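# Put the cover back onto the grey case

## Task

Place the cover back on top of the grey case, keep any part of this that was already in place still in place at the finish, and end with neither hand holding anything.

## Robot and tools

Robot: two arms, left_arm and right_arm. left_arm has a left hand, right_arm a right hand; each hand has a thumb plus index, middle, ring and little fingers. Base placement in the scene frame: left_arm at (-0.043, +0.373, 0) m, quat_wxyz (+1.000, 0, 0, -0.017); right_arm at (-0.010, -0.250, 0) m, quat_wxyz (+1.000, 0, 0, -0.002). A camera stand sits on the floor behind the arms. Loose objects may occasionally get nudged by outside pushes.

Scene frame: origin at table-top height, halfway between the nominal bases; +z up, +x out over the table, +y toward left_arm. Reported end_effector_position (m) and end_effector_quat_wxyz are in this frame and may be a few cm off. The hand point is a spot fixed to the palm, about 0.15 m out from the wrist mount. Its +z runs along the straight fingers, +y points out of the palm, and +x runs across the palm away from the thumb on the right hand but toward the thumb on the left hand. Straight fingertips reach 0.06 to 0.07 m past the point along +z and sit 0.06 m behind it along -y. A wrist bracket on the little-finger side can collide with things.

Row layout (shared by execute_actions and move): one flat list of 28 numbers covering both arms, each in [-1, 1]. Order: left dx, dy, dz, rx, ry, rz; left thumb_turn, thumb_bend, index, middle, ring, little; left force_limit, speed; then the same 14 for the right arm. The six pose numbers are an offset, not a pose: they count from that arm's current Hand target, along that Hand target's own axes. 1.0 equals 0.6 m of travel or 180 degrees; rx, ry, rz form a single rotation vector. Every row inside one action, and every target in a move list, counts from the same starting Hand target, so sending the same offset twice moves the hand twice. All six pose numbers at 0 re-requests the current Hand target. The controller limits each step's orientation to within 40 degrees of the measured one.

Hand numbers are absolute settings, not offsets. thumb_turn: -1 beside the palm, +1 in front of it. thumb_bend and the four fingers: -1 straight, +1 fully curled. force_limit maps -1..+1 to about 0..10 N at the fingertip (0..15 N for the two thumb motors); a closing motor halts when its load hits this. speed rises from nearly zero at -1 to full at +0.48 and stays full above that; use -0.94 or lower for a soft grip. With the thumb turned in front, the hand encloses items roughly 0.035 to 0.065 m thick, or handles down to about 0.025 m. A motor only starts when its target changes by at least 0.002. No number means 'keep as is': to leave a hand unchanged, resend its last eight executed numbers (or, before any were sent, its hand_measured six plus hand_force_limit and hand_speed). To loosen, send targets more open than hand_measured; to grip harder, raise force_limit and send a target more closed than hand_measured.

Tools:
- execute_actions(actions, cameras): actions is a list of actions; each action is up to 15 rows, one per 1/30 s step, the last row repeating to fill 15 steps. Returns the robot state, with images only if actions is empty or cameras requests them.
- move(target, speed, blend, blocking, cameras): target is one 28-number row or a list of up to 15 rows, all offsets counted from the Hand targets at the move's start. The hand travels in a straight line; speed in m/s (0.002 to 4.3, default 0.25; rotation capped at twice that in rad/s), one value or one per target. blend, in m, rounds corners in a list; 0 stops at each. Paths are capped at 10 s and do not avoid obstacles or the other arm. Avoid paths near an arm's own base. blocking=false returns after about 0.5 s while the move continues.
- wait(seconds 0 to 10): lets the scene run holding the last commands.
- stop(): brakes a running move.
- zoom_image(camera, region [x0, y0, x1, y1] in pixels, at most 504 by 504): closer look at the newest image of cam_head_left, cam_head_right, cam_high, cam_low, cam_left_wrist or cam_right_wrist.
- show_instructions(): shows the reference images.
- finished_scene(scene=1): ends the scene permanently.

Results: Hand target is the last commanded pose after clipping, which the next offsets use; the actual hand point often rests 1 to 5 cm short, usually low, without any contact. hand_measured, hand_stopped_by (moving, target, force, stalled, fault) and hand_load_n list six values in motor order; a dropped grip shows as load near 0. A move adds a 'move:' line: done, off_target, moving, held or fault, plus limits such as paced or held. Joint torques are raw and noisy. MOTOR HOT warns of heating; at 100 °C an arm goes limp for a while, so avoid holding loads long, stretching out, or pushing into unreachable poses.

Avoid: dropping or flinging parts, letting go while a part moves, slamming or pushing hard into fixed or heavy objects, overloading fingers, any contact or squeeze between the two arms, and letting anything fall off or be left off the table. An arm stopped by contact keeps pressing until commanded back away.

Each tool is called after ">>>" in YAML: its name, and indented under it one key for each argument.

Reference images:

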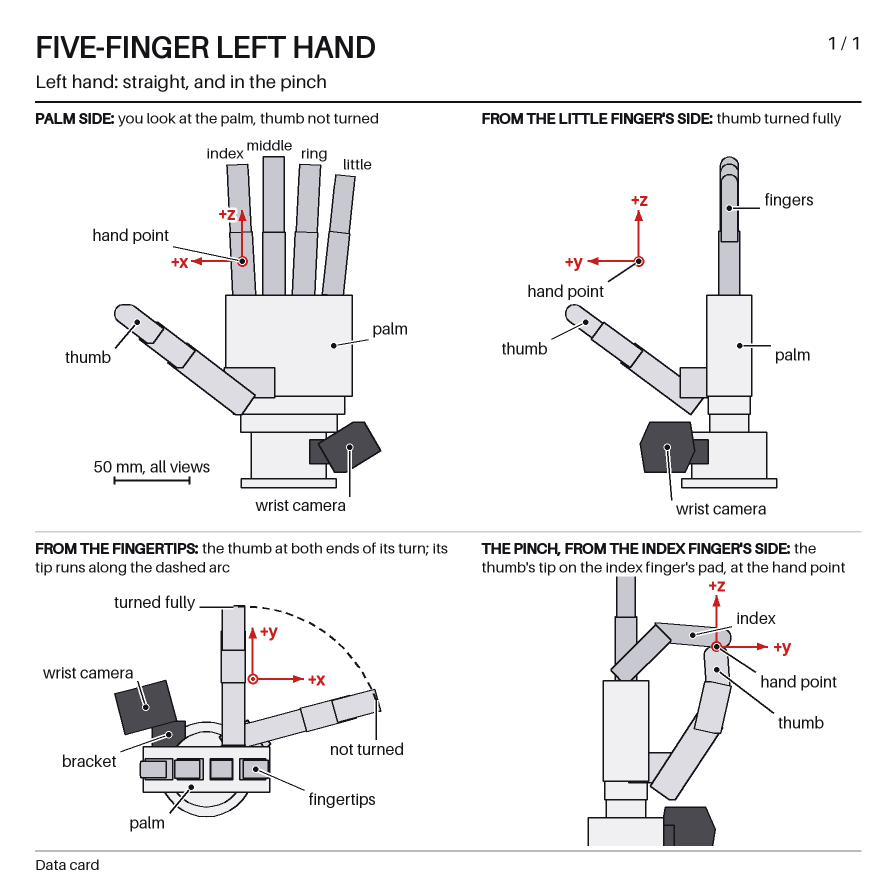

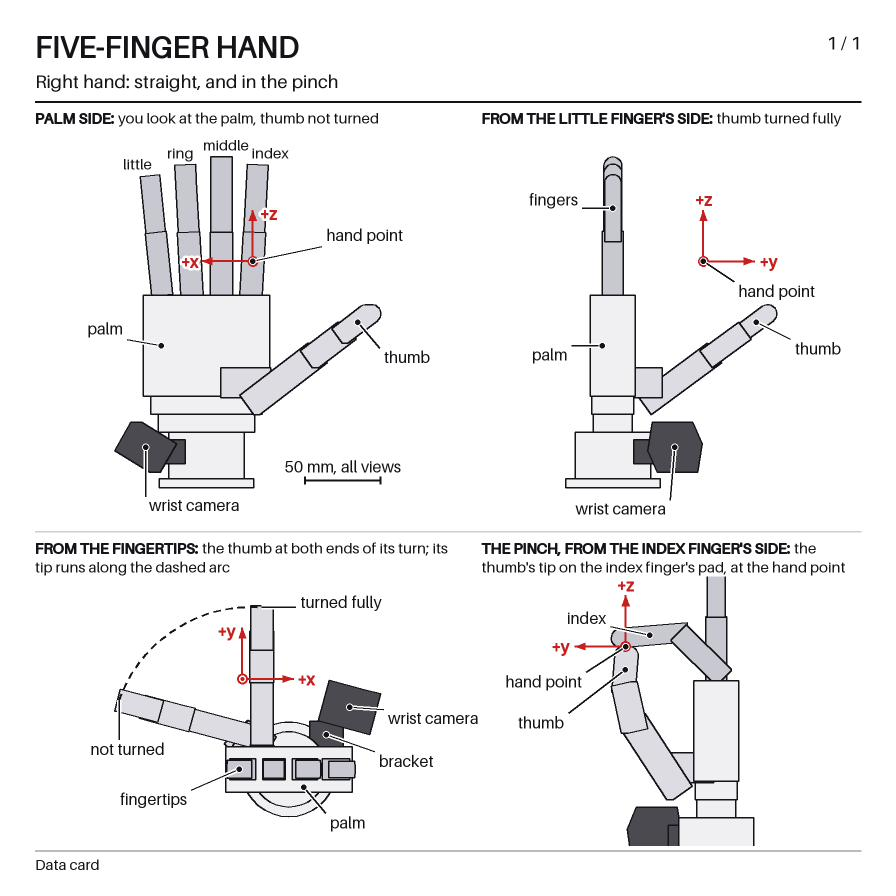

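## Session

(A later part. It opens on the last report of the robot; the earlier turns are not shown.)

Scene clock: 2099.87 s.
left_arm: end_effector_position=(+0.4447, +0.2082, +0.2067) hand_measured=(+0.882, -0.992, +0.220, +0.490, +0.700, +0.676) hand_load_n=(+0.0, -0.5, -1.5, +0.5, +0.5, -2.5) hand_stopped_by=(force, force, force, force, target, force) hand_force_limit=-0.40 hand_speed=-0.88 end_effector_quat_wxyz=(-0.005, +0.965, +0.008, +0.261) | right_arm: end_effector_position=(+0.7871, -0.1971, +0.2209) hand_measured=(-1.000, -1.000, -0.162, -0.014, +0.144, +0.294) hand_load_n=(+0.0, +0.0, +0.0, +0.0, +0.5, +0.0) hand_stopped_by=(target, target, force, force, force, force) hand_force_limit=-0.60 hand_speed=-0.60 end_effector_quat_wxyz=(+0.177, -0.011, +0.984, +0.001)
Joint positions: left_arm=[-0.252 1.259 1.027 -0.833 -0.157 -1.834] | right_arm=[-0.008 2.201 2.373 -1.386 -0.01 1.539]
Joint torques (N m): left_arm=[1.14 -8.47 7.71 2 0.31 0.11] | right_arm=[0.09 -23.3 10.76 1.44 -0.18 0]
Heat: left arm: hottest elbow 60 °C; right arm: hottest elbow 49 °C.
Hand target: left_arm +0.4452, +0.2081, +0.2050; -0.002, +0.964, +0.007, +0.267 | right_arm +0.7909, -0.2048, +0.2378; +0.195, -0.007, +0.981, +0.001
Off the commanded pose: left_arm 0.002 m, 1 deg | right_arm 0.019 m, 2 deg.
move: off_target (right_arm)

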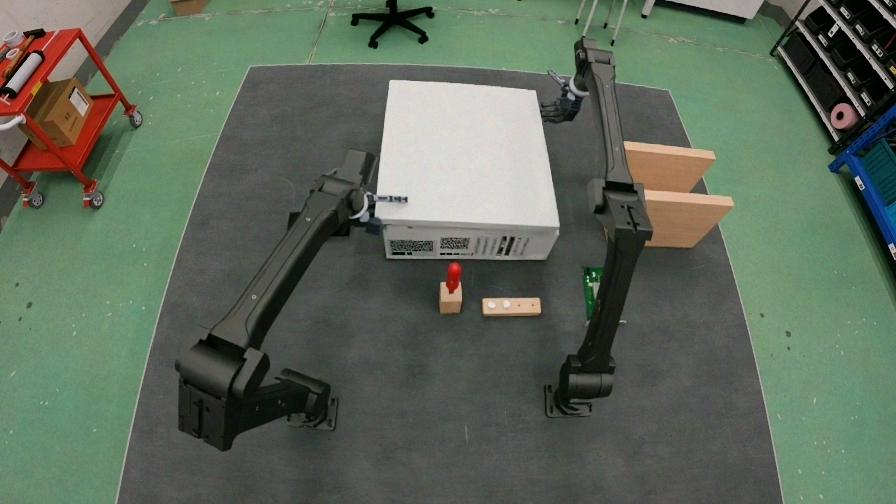

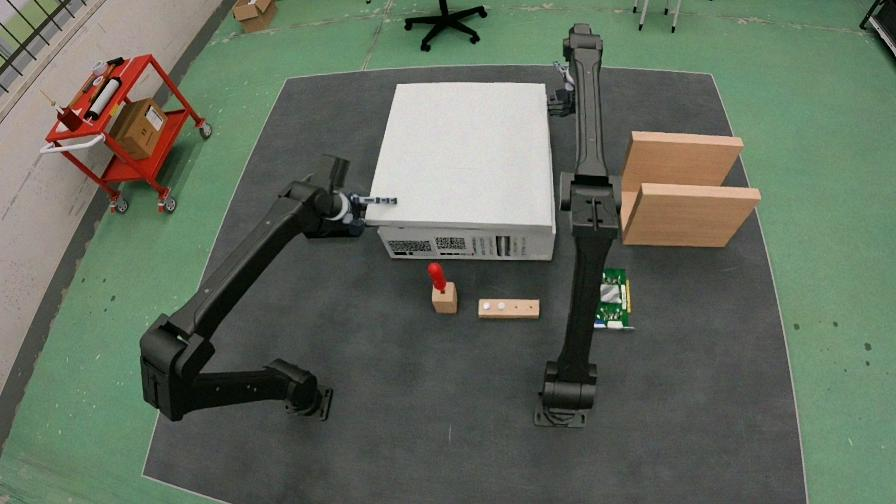

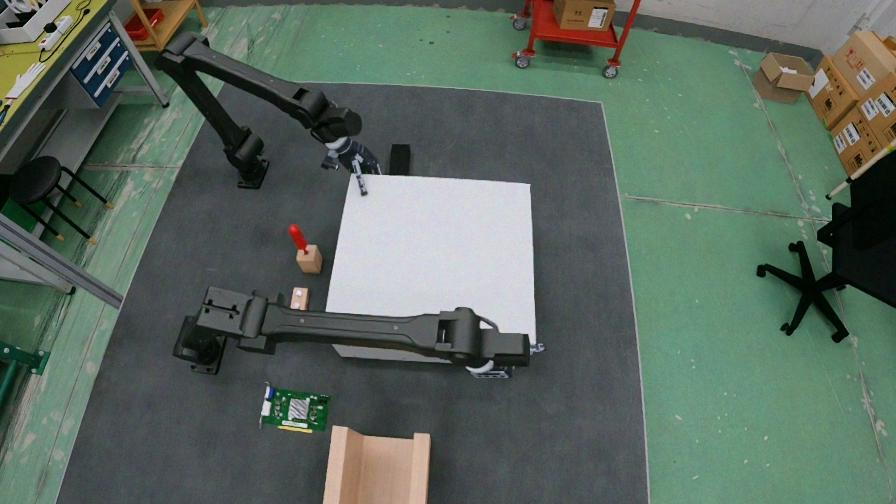

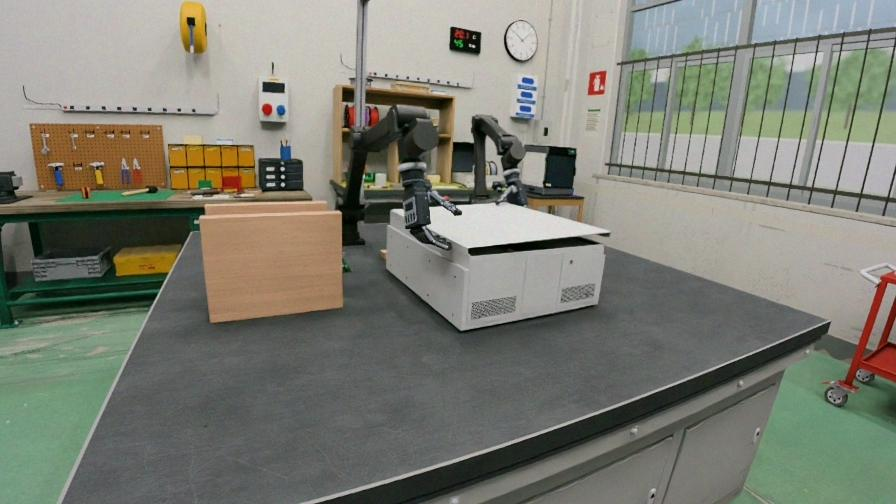

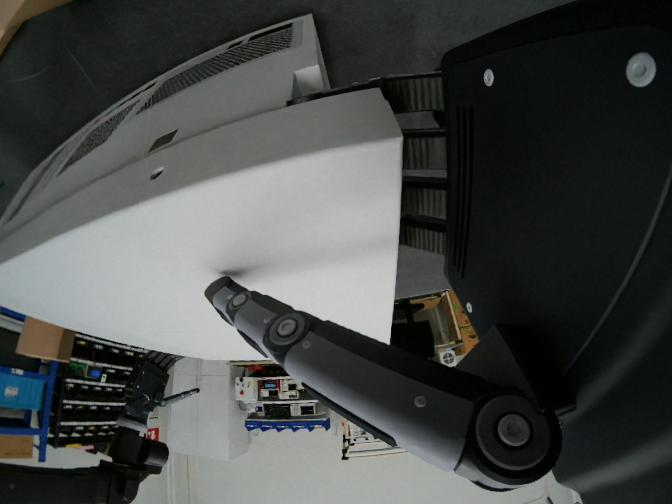

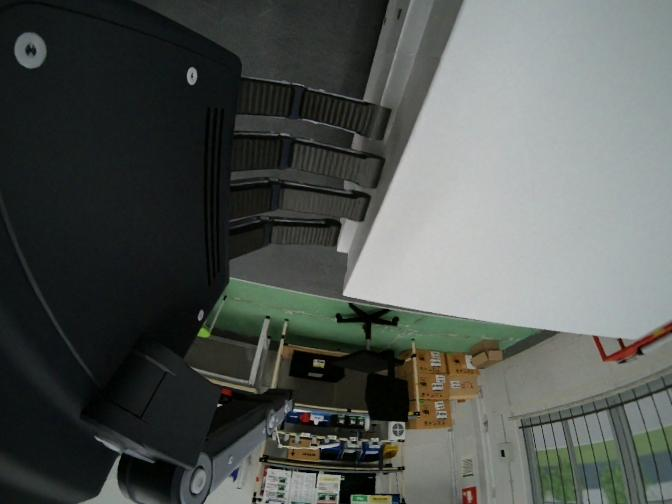

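>>> execute_actions:
  actions: []

Scene clock: 2125.57 s.
left_arm: end_effector_position=(+0.4447, +0.2082, +0.2067) hand_measured=(+0.882, -0.992, +0.220, +0.490, +0.700, +0.676) hand_load_n=(-0.5, -0.5, -1.5, +0.0, +0.0, -2.5) hand_stopped_by=(force, force, force, force, target, force) hand_force_limit=-0.40 hand_speed=-0.88 end_effector_quat_wxyz=(-0.005, +0.965, +0.008, +0.261) | right_arm: end_effector_position=(+0.7871, -0.1971, +0.2209) hand_measured=(-1.000, -1.000, -0.162, -0.014, +0.144, +0.294) hand_load_n=(+0.0, -0.5, +0.0, +0.5, +0.0, +0.0) hand_stopped_by=(target, target, force, force, force, force) hand_force_limit=-0.60 hand_speed=-0.60 end_effector_quat_wxyz=(+0.177, -0.011, +0.984, +0.001)
Joint positions: left_arm=[-0.252 1.259 1.027 -0.833 -0.157 -1.834] | right_arm=[-0.008 2.201 2.373 -1.386 -0.01 1.539]
Joint velocities: within noise
Joint torques (N m): left_arm=[1.32 -8.41 7.72 2.1 0.3 0.11] | right_arm=[0.03 -24.18 10.4 1.35 -0.22 -0.01]
Heat: left arm: hottest elbow 51 °C; right arm: hottest elbow 52 °C.
Hand target: left_arm +0.4452, +0.2081, +0.2050; -0.002, +0.964, +0.007, +0.267 | right_arm +0.7909, -0.2048, +0.2378; +0.195, -0.007, +0.981, +0.001
Off the commanded pose: left_arm 0.002 m, 1 deg | right_arm 0.019 m, 2 deg.

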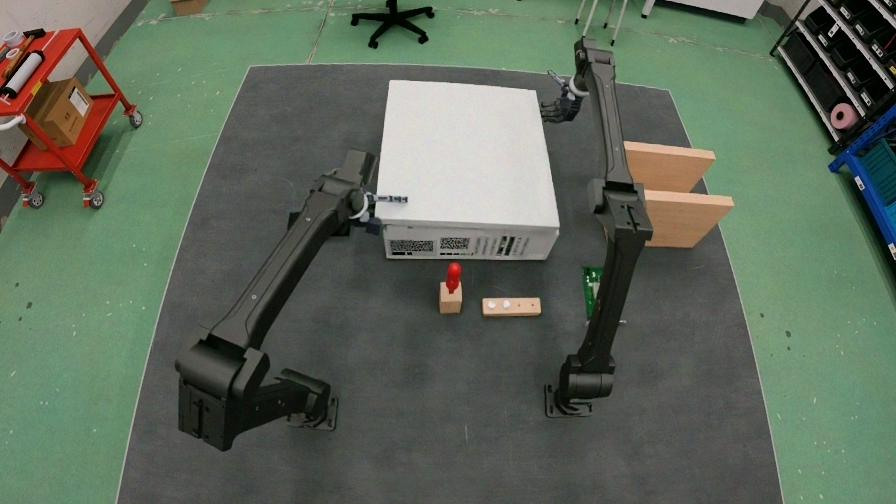

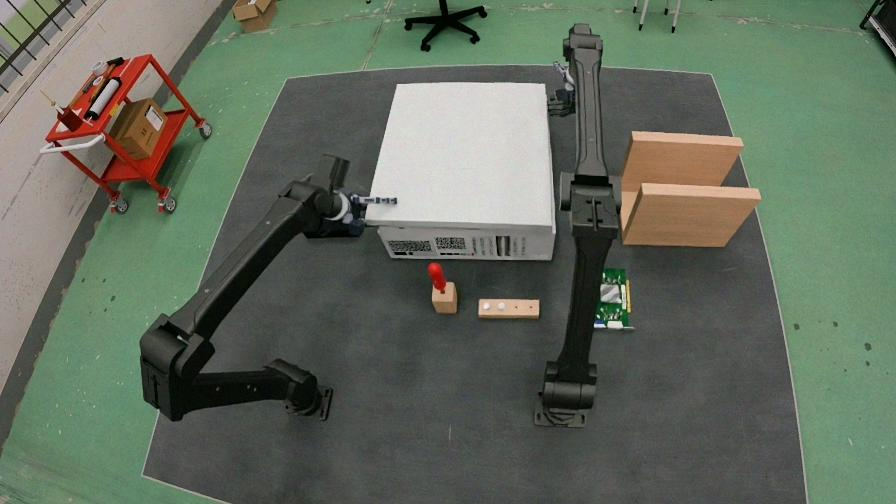

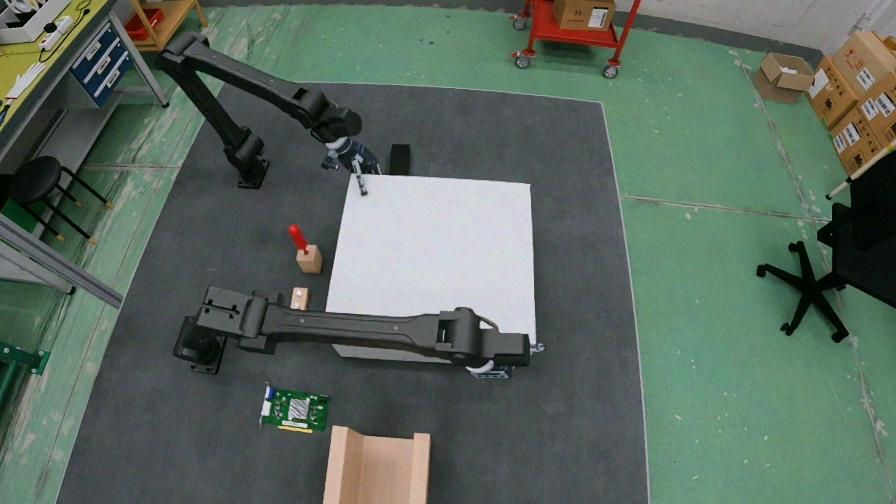

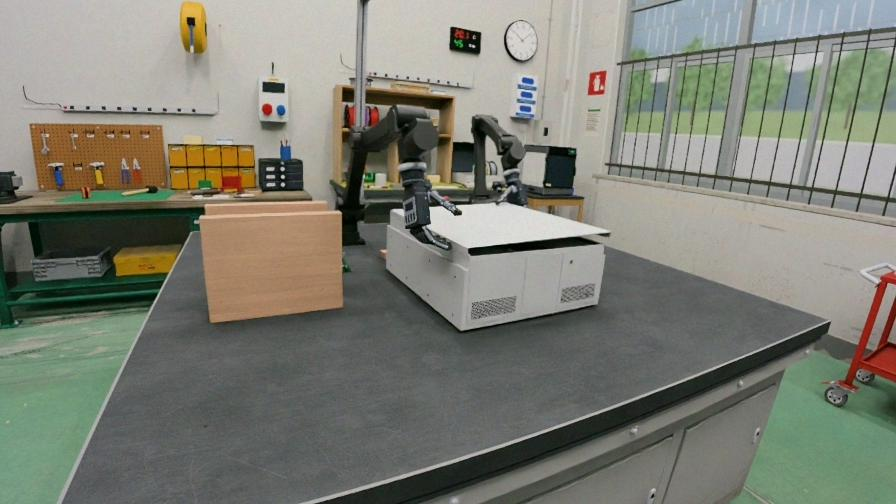

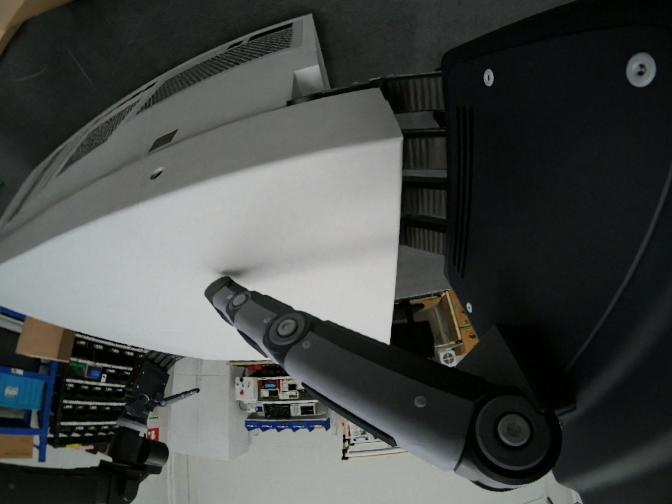

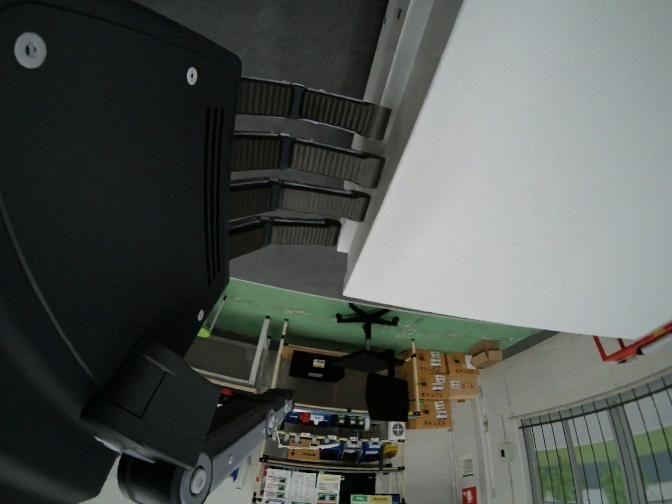

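>>> move:
  target:
    - [0,0,0,0,0,0,1,0.4,0.4,0.5,0.7,0.9,-0.4,-0.88,0.0018,-0.1333,-0.0006,0,0,0,-1,-1,0.4,0.5,0.6,0.8,-0.6,-0.6]
    - [0,0,0,0,0,0,1,0.4,0.4,0.5,0.7,0.9,-0.4,-0.88,-0.0493,-0.1335,-0.124,0,0,0,-1,-1,0.4,0.5,0.6,0.8,-0.6,-0.6]
  speed: 0.12
  blend: 0.02
  cameras: ["cam_head_left","cam_head_right","cam_high","cam_low","cam_left_wrist","cam_right_wrist"]

Scene clock: 2136.13 s.
left_arm: end_effector_position=(+0.4447, +0.2082, +0.2067) hand_measured=(+0.882, -0.992, +0.220, +0.490, +0.700, +0.676) hand_load_n=(-0.5, +0.0, -1.5, +0.0, +0.0, -2.5) hand_stopped_by=(force, force, force, force, target, force) hand_force_limit=-0.40 hand_speed=-0.88 end_effector_quat_wxyz=(-0.005, +0.965, +0.008, +0.261) | right_arm: end_effector_position=(+0.7876, -0.2809, +0.2999) hand_measured=(-1.000, -1.000, -0.162, -0.014, +0.144, +0.294) hand_load_n=(+0.0, -0.5, +0.5, +0.0, +0.0, +0.0) hand_stopped_by=(target, target, force, force, force, force) hand_force_limit=-0.60 hand_speed=-0.60 end_effector_quat_wxyz=(+0.198, +0.000, +0.980, +0.002)
Joint positions: left_arm=[-0.252 1.259 1.027 -0.833 -0.157 -1.834] | right_arm=[-0.127 2.348 2.844 -1.672 -0.055 1.451]
Joint torques (N m): left_arm=[1.14 -8.35 7.76 2.13 0.3 0.11] | right_arm=[1.2 -21.13 14.24 0.58 -0.19 0.01]
Heat: left arm: hottest elbow 49 °C; right arm: hottest elbow 53 °C.
Hand target: left_arm +0.4452, +0.2081, +0.2050; -0.002, +0.964, +0.007, +0.267 | right_arm +0.7909, -0.2847, +0.3180; +0.195, -0.007, +0.981, +0.001
Off the commanded pose: left_arm 0.002 m, 1 deg | right_arm 0.019 m, 1 deg.
joint sent to its limit (right arm) — joint 4 (wrist pitch), lower limit. The joint targets are off in orientation, not in position.
move: off_target (right_arm)

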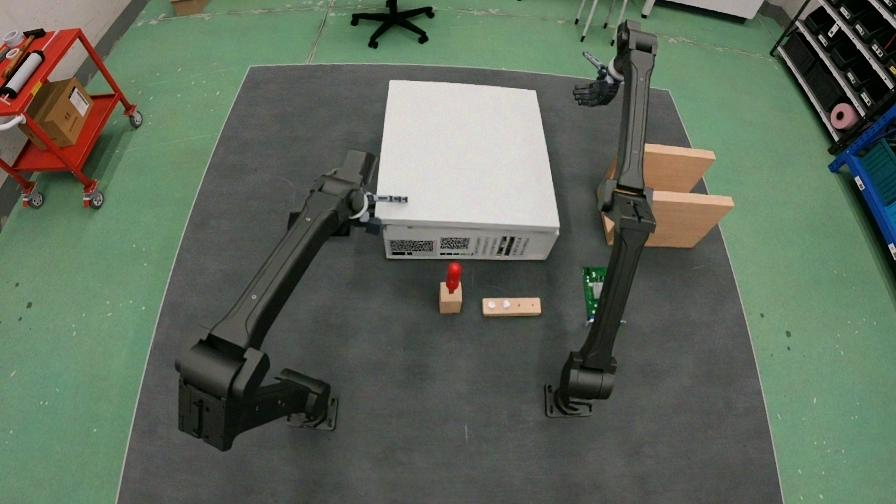

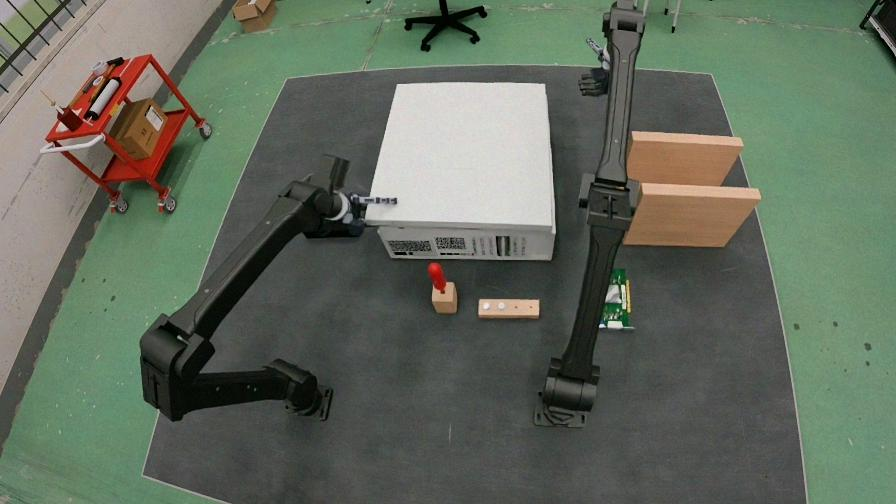

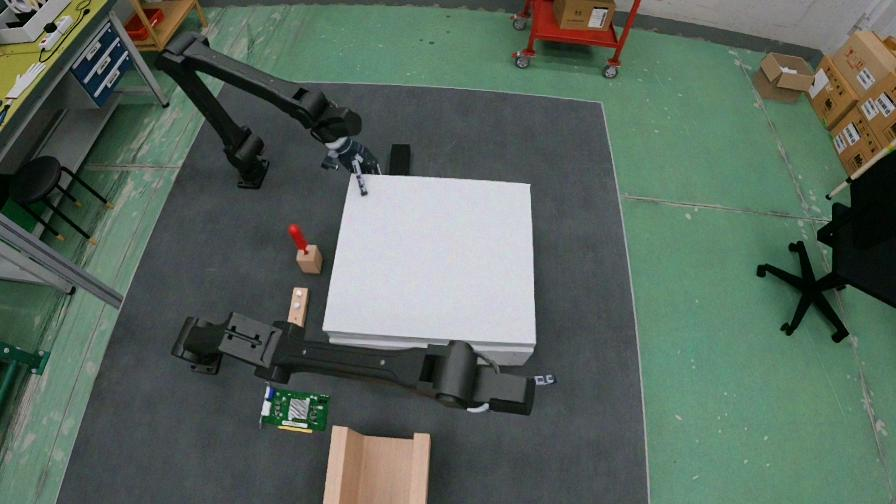

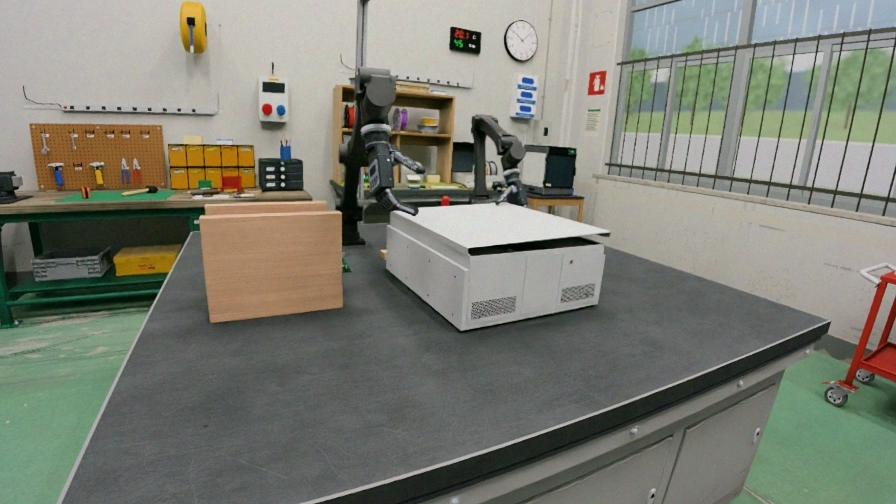

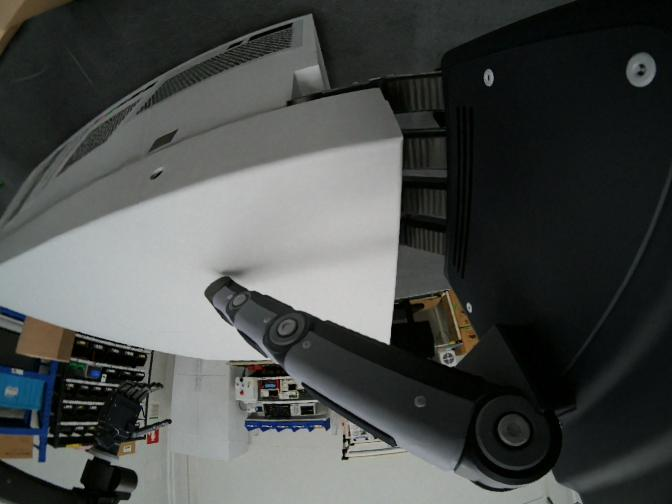

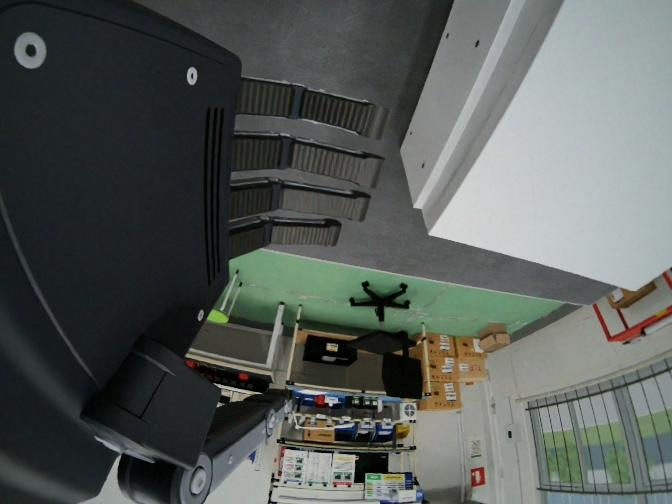

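>>> zoom_image:
  camera: "cam_right_wrist"
  region: [340, 0, 580, 260]

>>> zoom_image:
  camera: "cam_low"
  region: [380, 190, 500, 290]

>>> zoom_image:
  camera: "cam_low"
  region: [520, 190, 640, 290]

>>> zoom_image:
  camera: "cam_high"
  region: [310, 310, 430, 370]

>>> zoom_image:
  camera: "cam_high"
  region: [480, 310, 560, 380]

>>> zoom_image:
  camera: "cam_head_right"
  region: [510, 190, 590, 270]

>>> zoom_image:
  camera: "cam_head_left"
  region: [510, 190, 590, 270]

Scaled by 1.938 from the camera's 672x504 image, which has a finer 960x720 frame.

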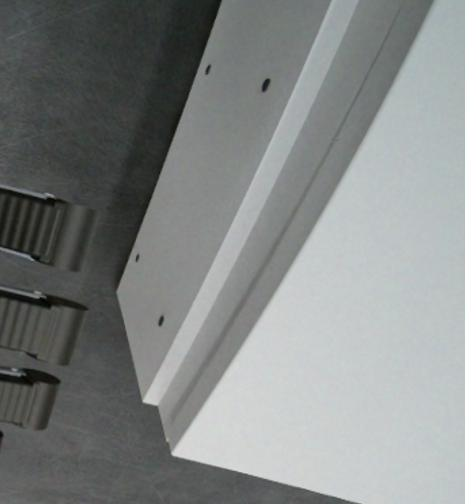

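Scaled by 4.200.

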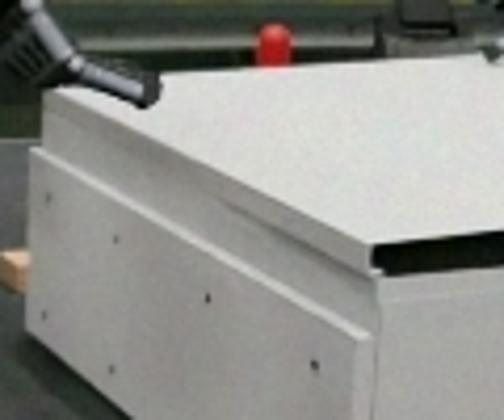

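Scaled by 4.200.

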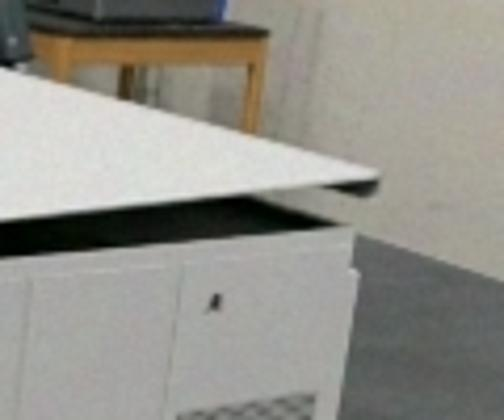

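Scaled by 4.200.

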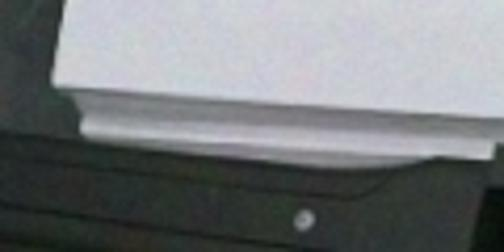

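Scaled by 6.300.

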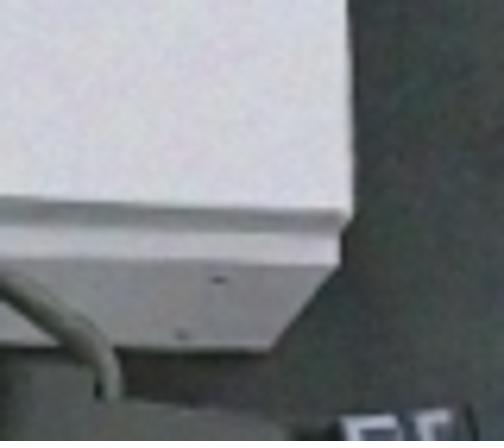

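Scaled by 6.300.

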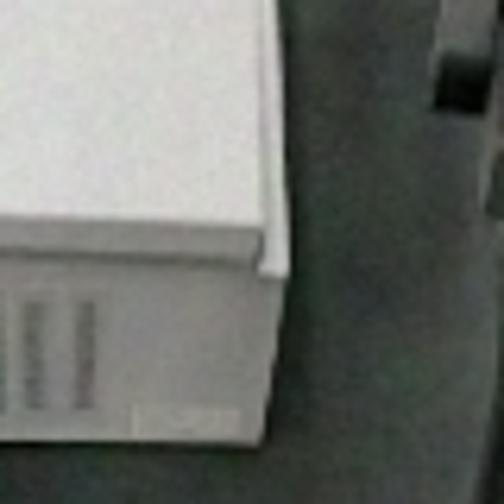

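Scaled by 6.300.

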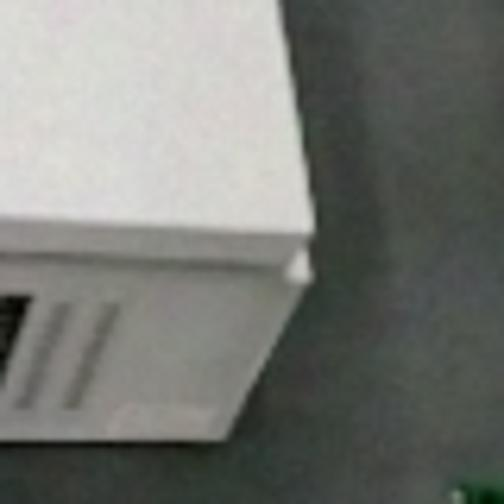

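>>> move:
  target: [0.0300,0,-0.0501,0,0,0,1,0.4,0.4,0.5,0.7,0.9,-0.4,-0.88,0,0,0,0,0,0,-1,-1,0.4,0.5,0.6,0.8,-0.6,-0.6]
  speed: 0.06
  cameras: ["cam_low","cam_left_wrist","cam_right_wrist"]

Scene clock: 2241.70 s.
left_arm: end_effector_position=(+0.4350, +0.2109, +0.2058) hand_measured=(+0.882, -0.992, +0.220, +0.490, +0.700, +0.676) hand_load_n=(+0.0, -0.5, -2.5, +0.0, +0.0, +7.5) hand_stopped_by=(force, force, force, force, target, force) hand_force_limit=-0.40 hand_speed=-0.88 end_effector_quat_wxyz=(-0.009, +0.969, +0.007, +0.247) | right_arm: end_effector_position=(+0.7877, -0.2809, +0.3003) hand_measured=(-1.000, -1.000, -0.162, -0.014, +0.144, +0.294) hand_load_n=(+0.0, -0.5, +0.0, +0.0, +0.0, +0.0) hand_stopped_by=(target, target, force, force, force, force) hand_force_limit=-0.60 hand_speed=-0.60 end_effector_quat_wxyz=(+0.199, +0.000, +0.980, +0.002)
Joint positions: left_arm=[-0.252 1.247 1.027 -0.874 -0.156 -1.834] | right_arm=[-0.127 2.348 2.845 -1.672 -0.055 1.451]
Joint torques (N m): left_arm=[1.44 -9.17 13.09 0.05 0.26 0.11] | right_arm=[1.03 -23 14.15 0.51 -0.2 -0.02]
Heat: left arm: hottest elbow 43 °C; right arm: hottest elbow 62 °C.
Hand target: left_arm +0.4451, +0.2081, +0.2400; -0.002, +0.964, +0.007, +0.267 | right_arm +0.7909, -0.2847, +0.3180; +0.195, -0.007, +0.981, +0.001
Off the commanded pose: left_arm 0.036 m, 3 deg | right_arm 0.018 m, 1 deg.
joint sent to its limit (right arm) — joint 4 (wrist pitch), lower limit. The joint targets are off in orientation, not in position.
move: off_target (left_arm, right_arm)
Images, in order (width x height): cam_low 896x504, cam_left_wrist 672x504, cam_right_wrist 672x504.

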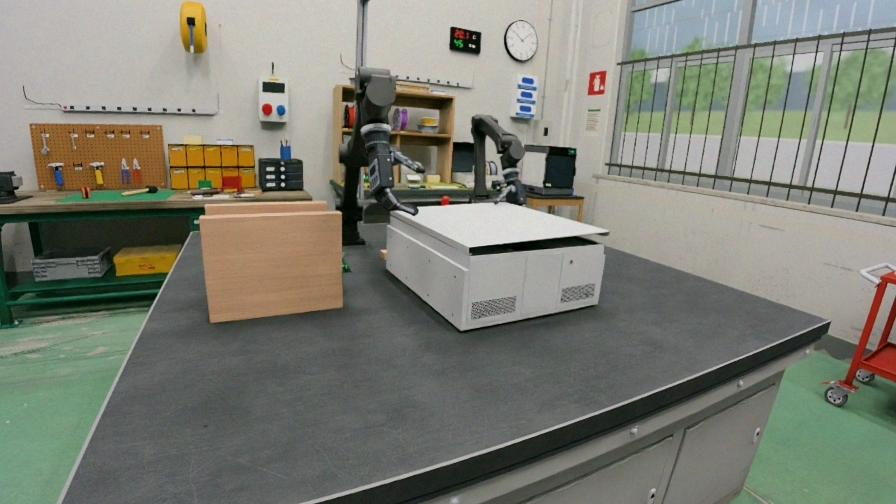

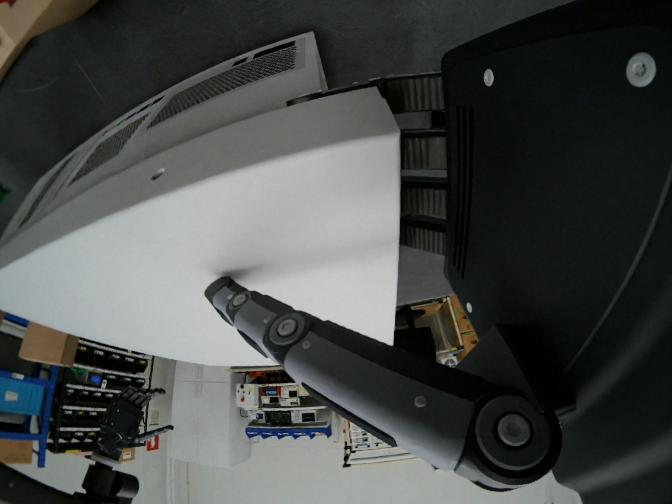

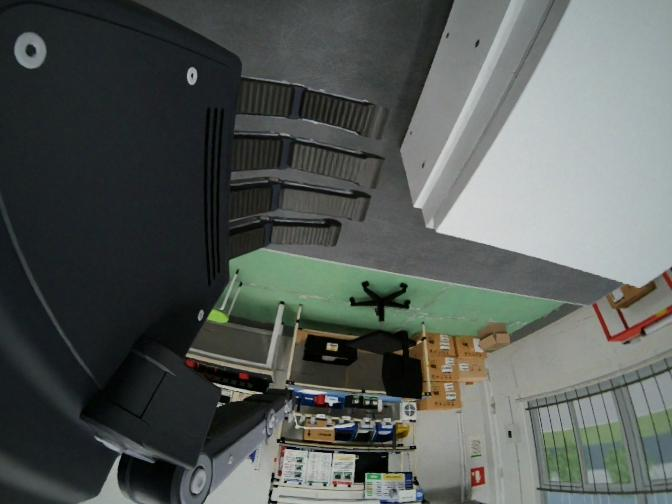

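>>> move:
  target: [0.0315,0.0002,-0.02,0,0,0,1,0.4,0.4,0.5,0.7,0.9,-0.4,-0.88,0,0,0,0,0,0,-1,-1,0.4,0.5,0.6,0.8,-0.6,-0.6]
  speed: 0.06
  cameras: ["cam_low","cam_left_wrist","cam_right_wrist"]

Scene clock: 2249.53 s.
left_arm: end_effector_position=(+0.4305, +0.2117, +0.2120) hand_measured=(+0.882, -0.992, +0.220, +0.490, +0.700, +0.676) hand_load_n=(+0.5, +1.0, +0.0, +0.0, +0.5, +9.0) hand_stopped_by=(force, force, force, force, target, force) hand_force_limit=-0.40 hand_speed=-0.88 end_effector_quat_wxyz=(-0.013, +0.973, +0.005, +0.231) | right_arm: end_effector_position=(+0.7877, -0.2809, +0.3003) hand_measured=(-1.000, -1.000, -0.162, -0.014, +0.144, +0.294) hand_load_n=(+0.0, +0.0, +0.0, +0.0, +0.0, +0.0) hand_stopped_by=(target, target, force, force, force, force) hand_force_limit=-0.60 hand_speed=-0.60 end_effector_quat_wxyz=(+0.199, +0.000, +0.980, +0.002)
Joint positions: left_arm=[-0.252 1.248 1.06 -0.939 -0.154 -1.833] | right_arm=[-0.127 2.348 2.845 -1.672 -0.055 1.451]
Joint torques (N m): left_arm=[1.85 -8.06 15.31 0.46 0.3 0.17] | right_arm=[1.44 -23.12 14.01 0.59 -0.2 0.01]
Heat: left arm: hottest elbow 44 °C; right arm: hottest elbow 62 °C.
Hand target: left_arm +0.4552, +0.2081, +0.2603; -0.002, +0.963, +0.007, +0.268 | right_arm +0.7909, -0.2847, +0.3180; +0.195, -0.007, +0.981, +0.001
Off the commanded pose: left_arm 0.054 m, 4 deg | right_arm 0.018 m, 1 deg.
joint sent to its limit (right arm) — joint 4 (wrist pitch), lower limit. The joint targets are off in orientation, not in position.
move: off_target (left_arm, right_arm)
Images, in order (width x height): cam_low 896x504, cam_left_wrist 672x504, cam_right_wrist 672x504.

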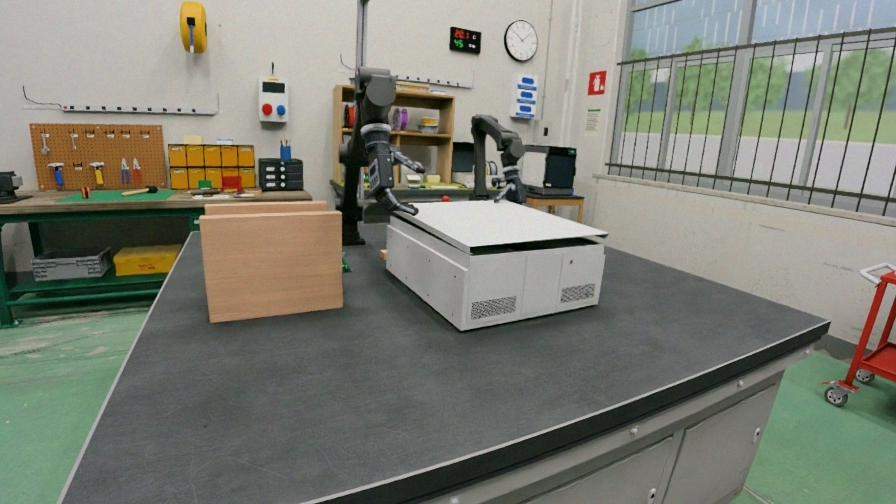

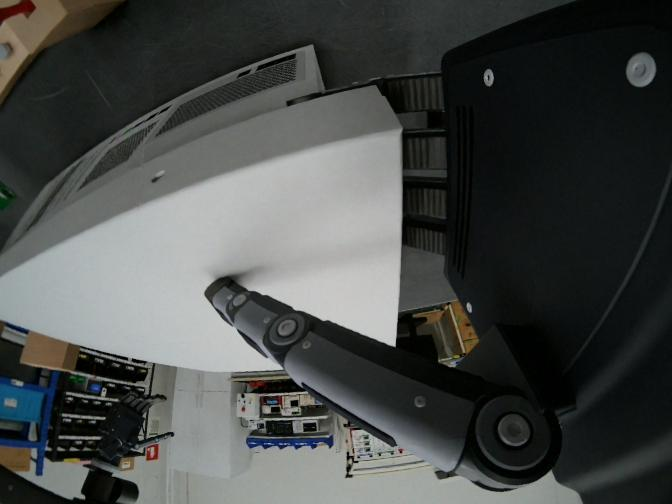

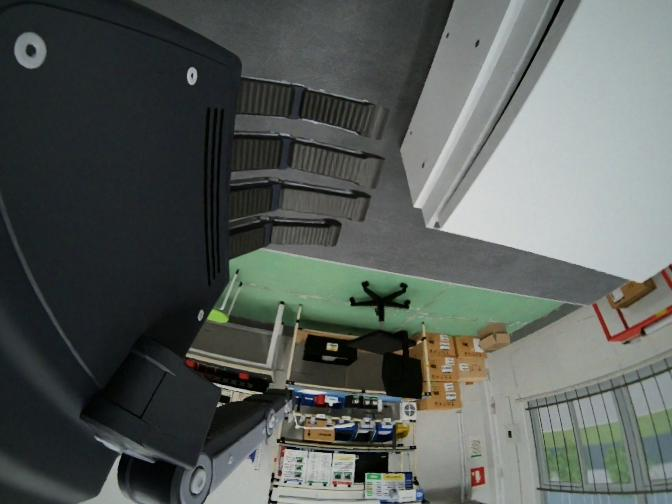

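>>> zoom_image:
  camera: "cam_right_wrist"
  region: [380, 0, 600, 240]

>>> zoom_image:
  camera: "cam_low"
  region: [380, 190, 500, 290]

>>> zoom_image:
  camera: "cam_low"
  region: [520, 190, 640, 290]

Scaled by 2.100 from the camera's 672x504 image, which has a finer 960x720 frame.

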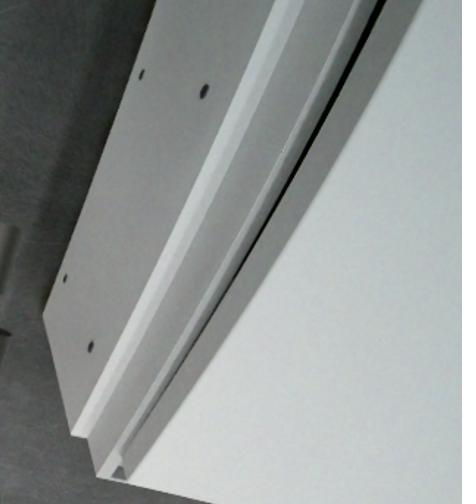

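Scaled by 4.200.

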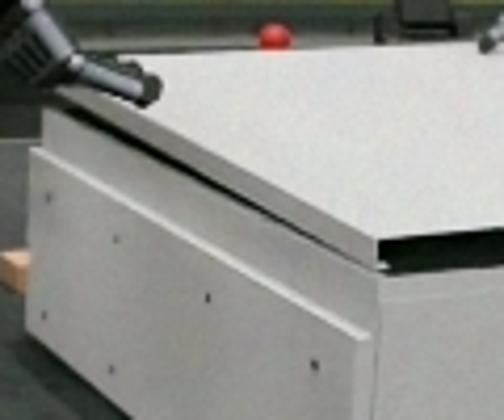

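Scaled by 4.200.

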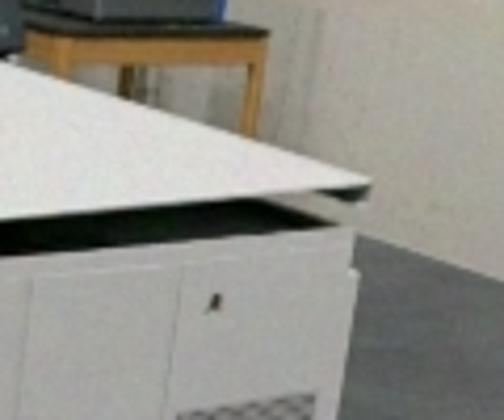

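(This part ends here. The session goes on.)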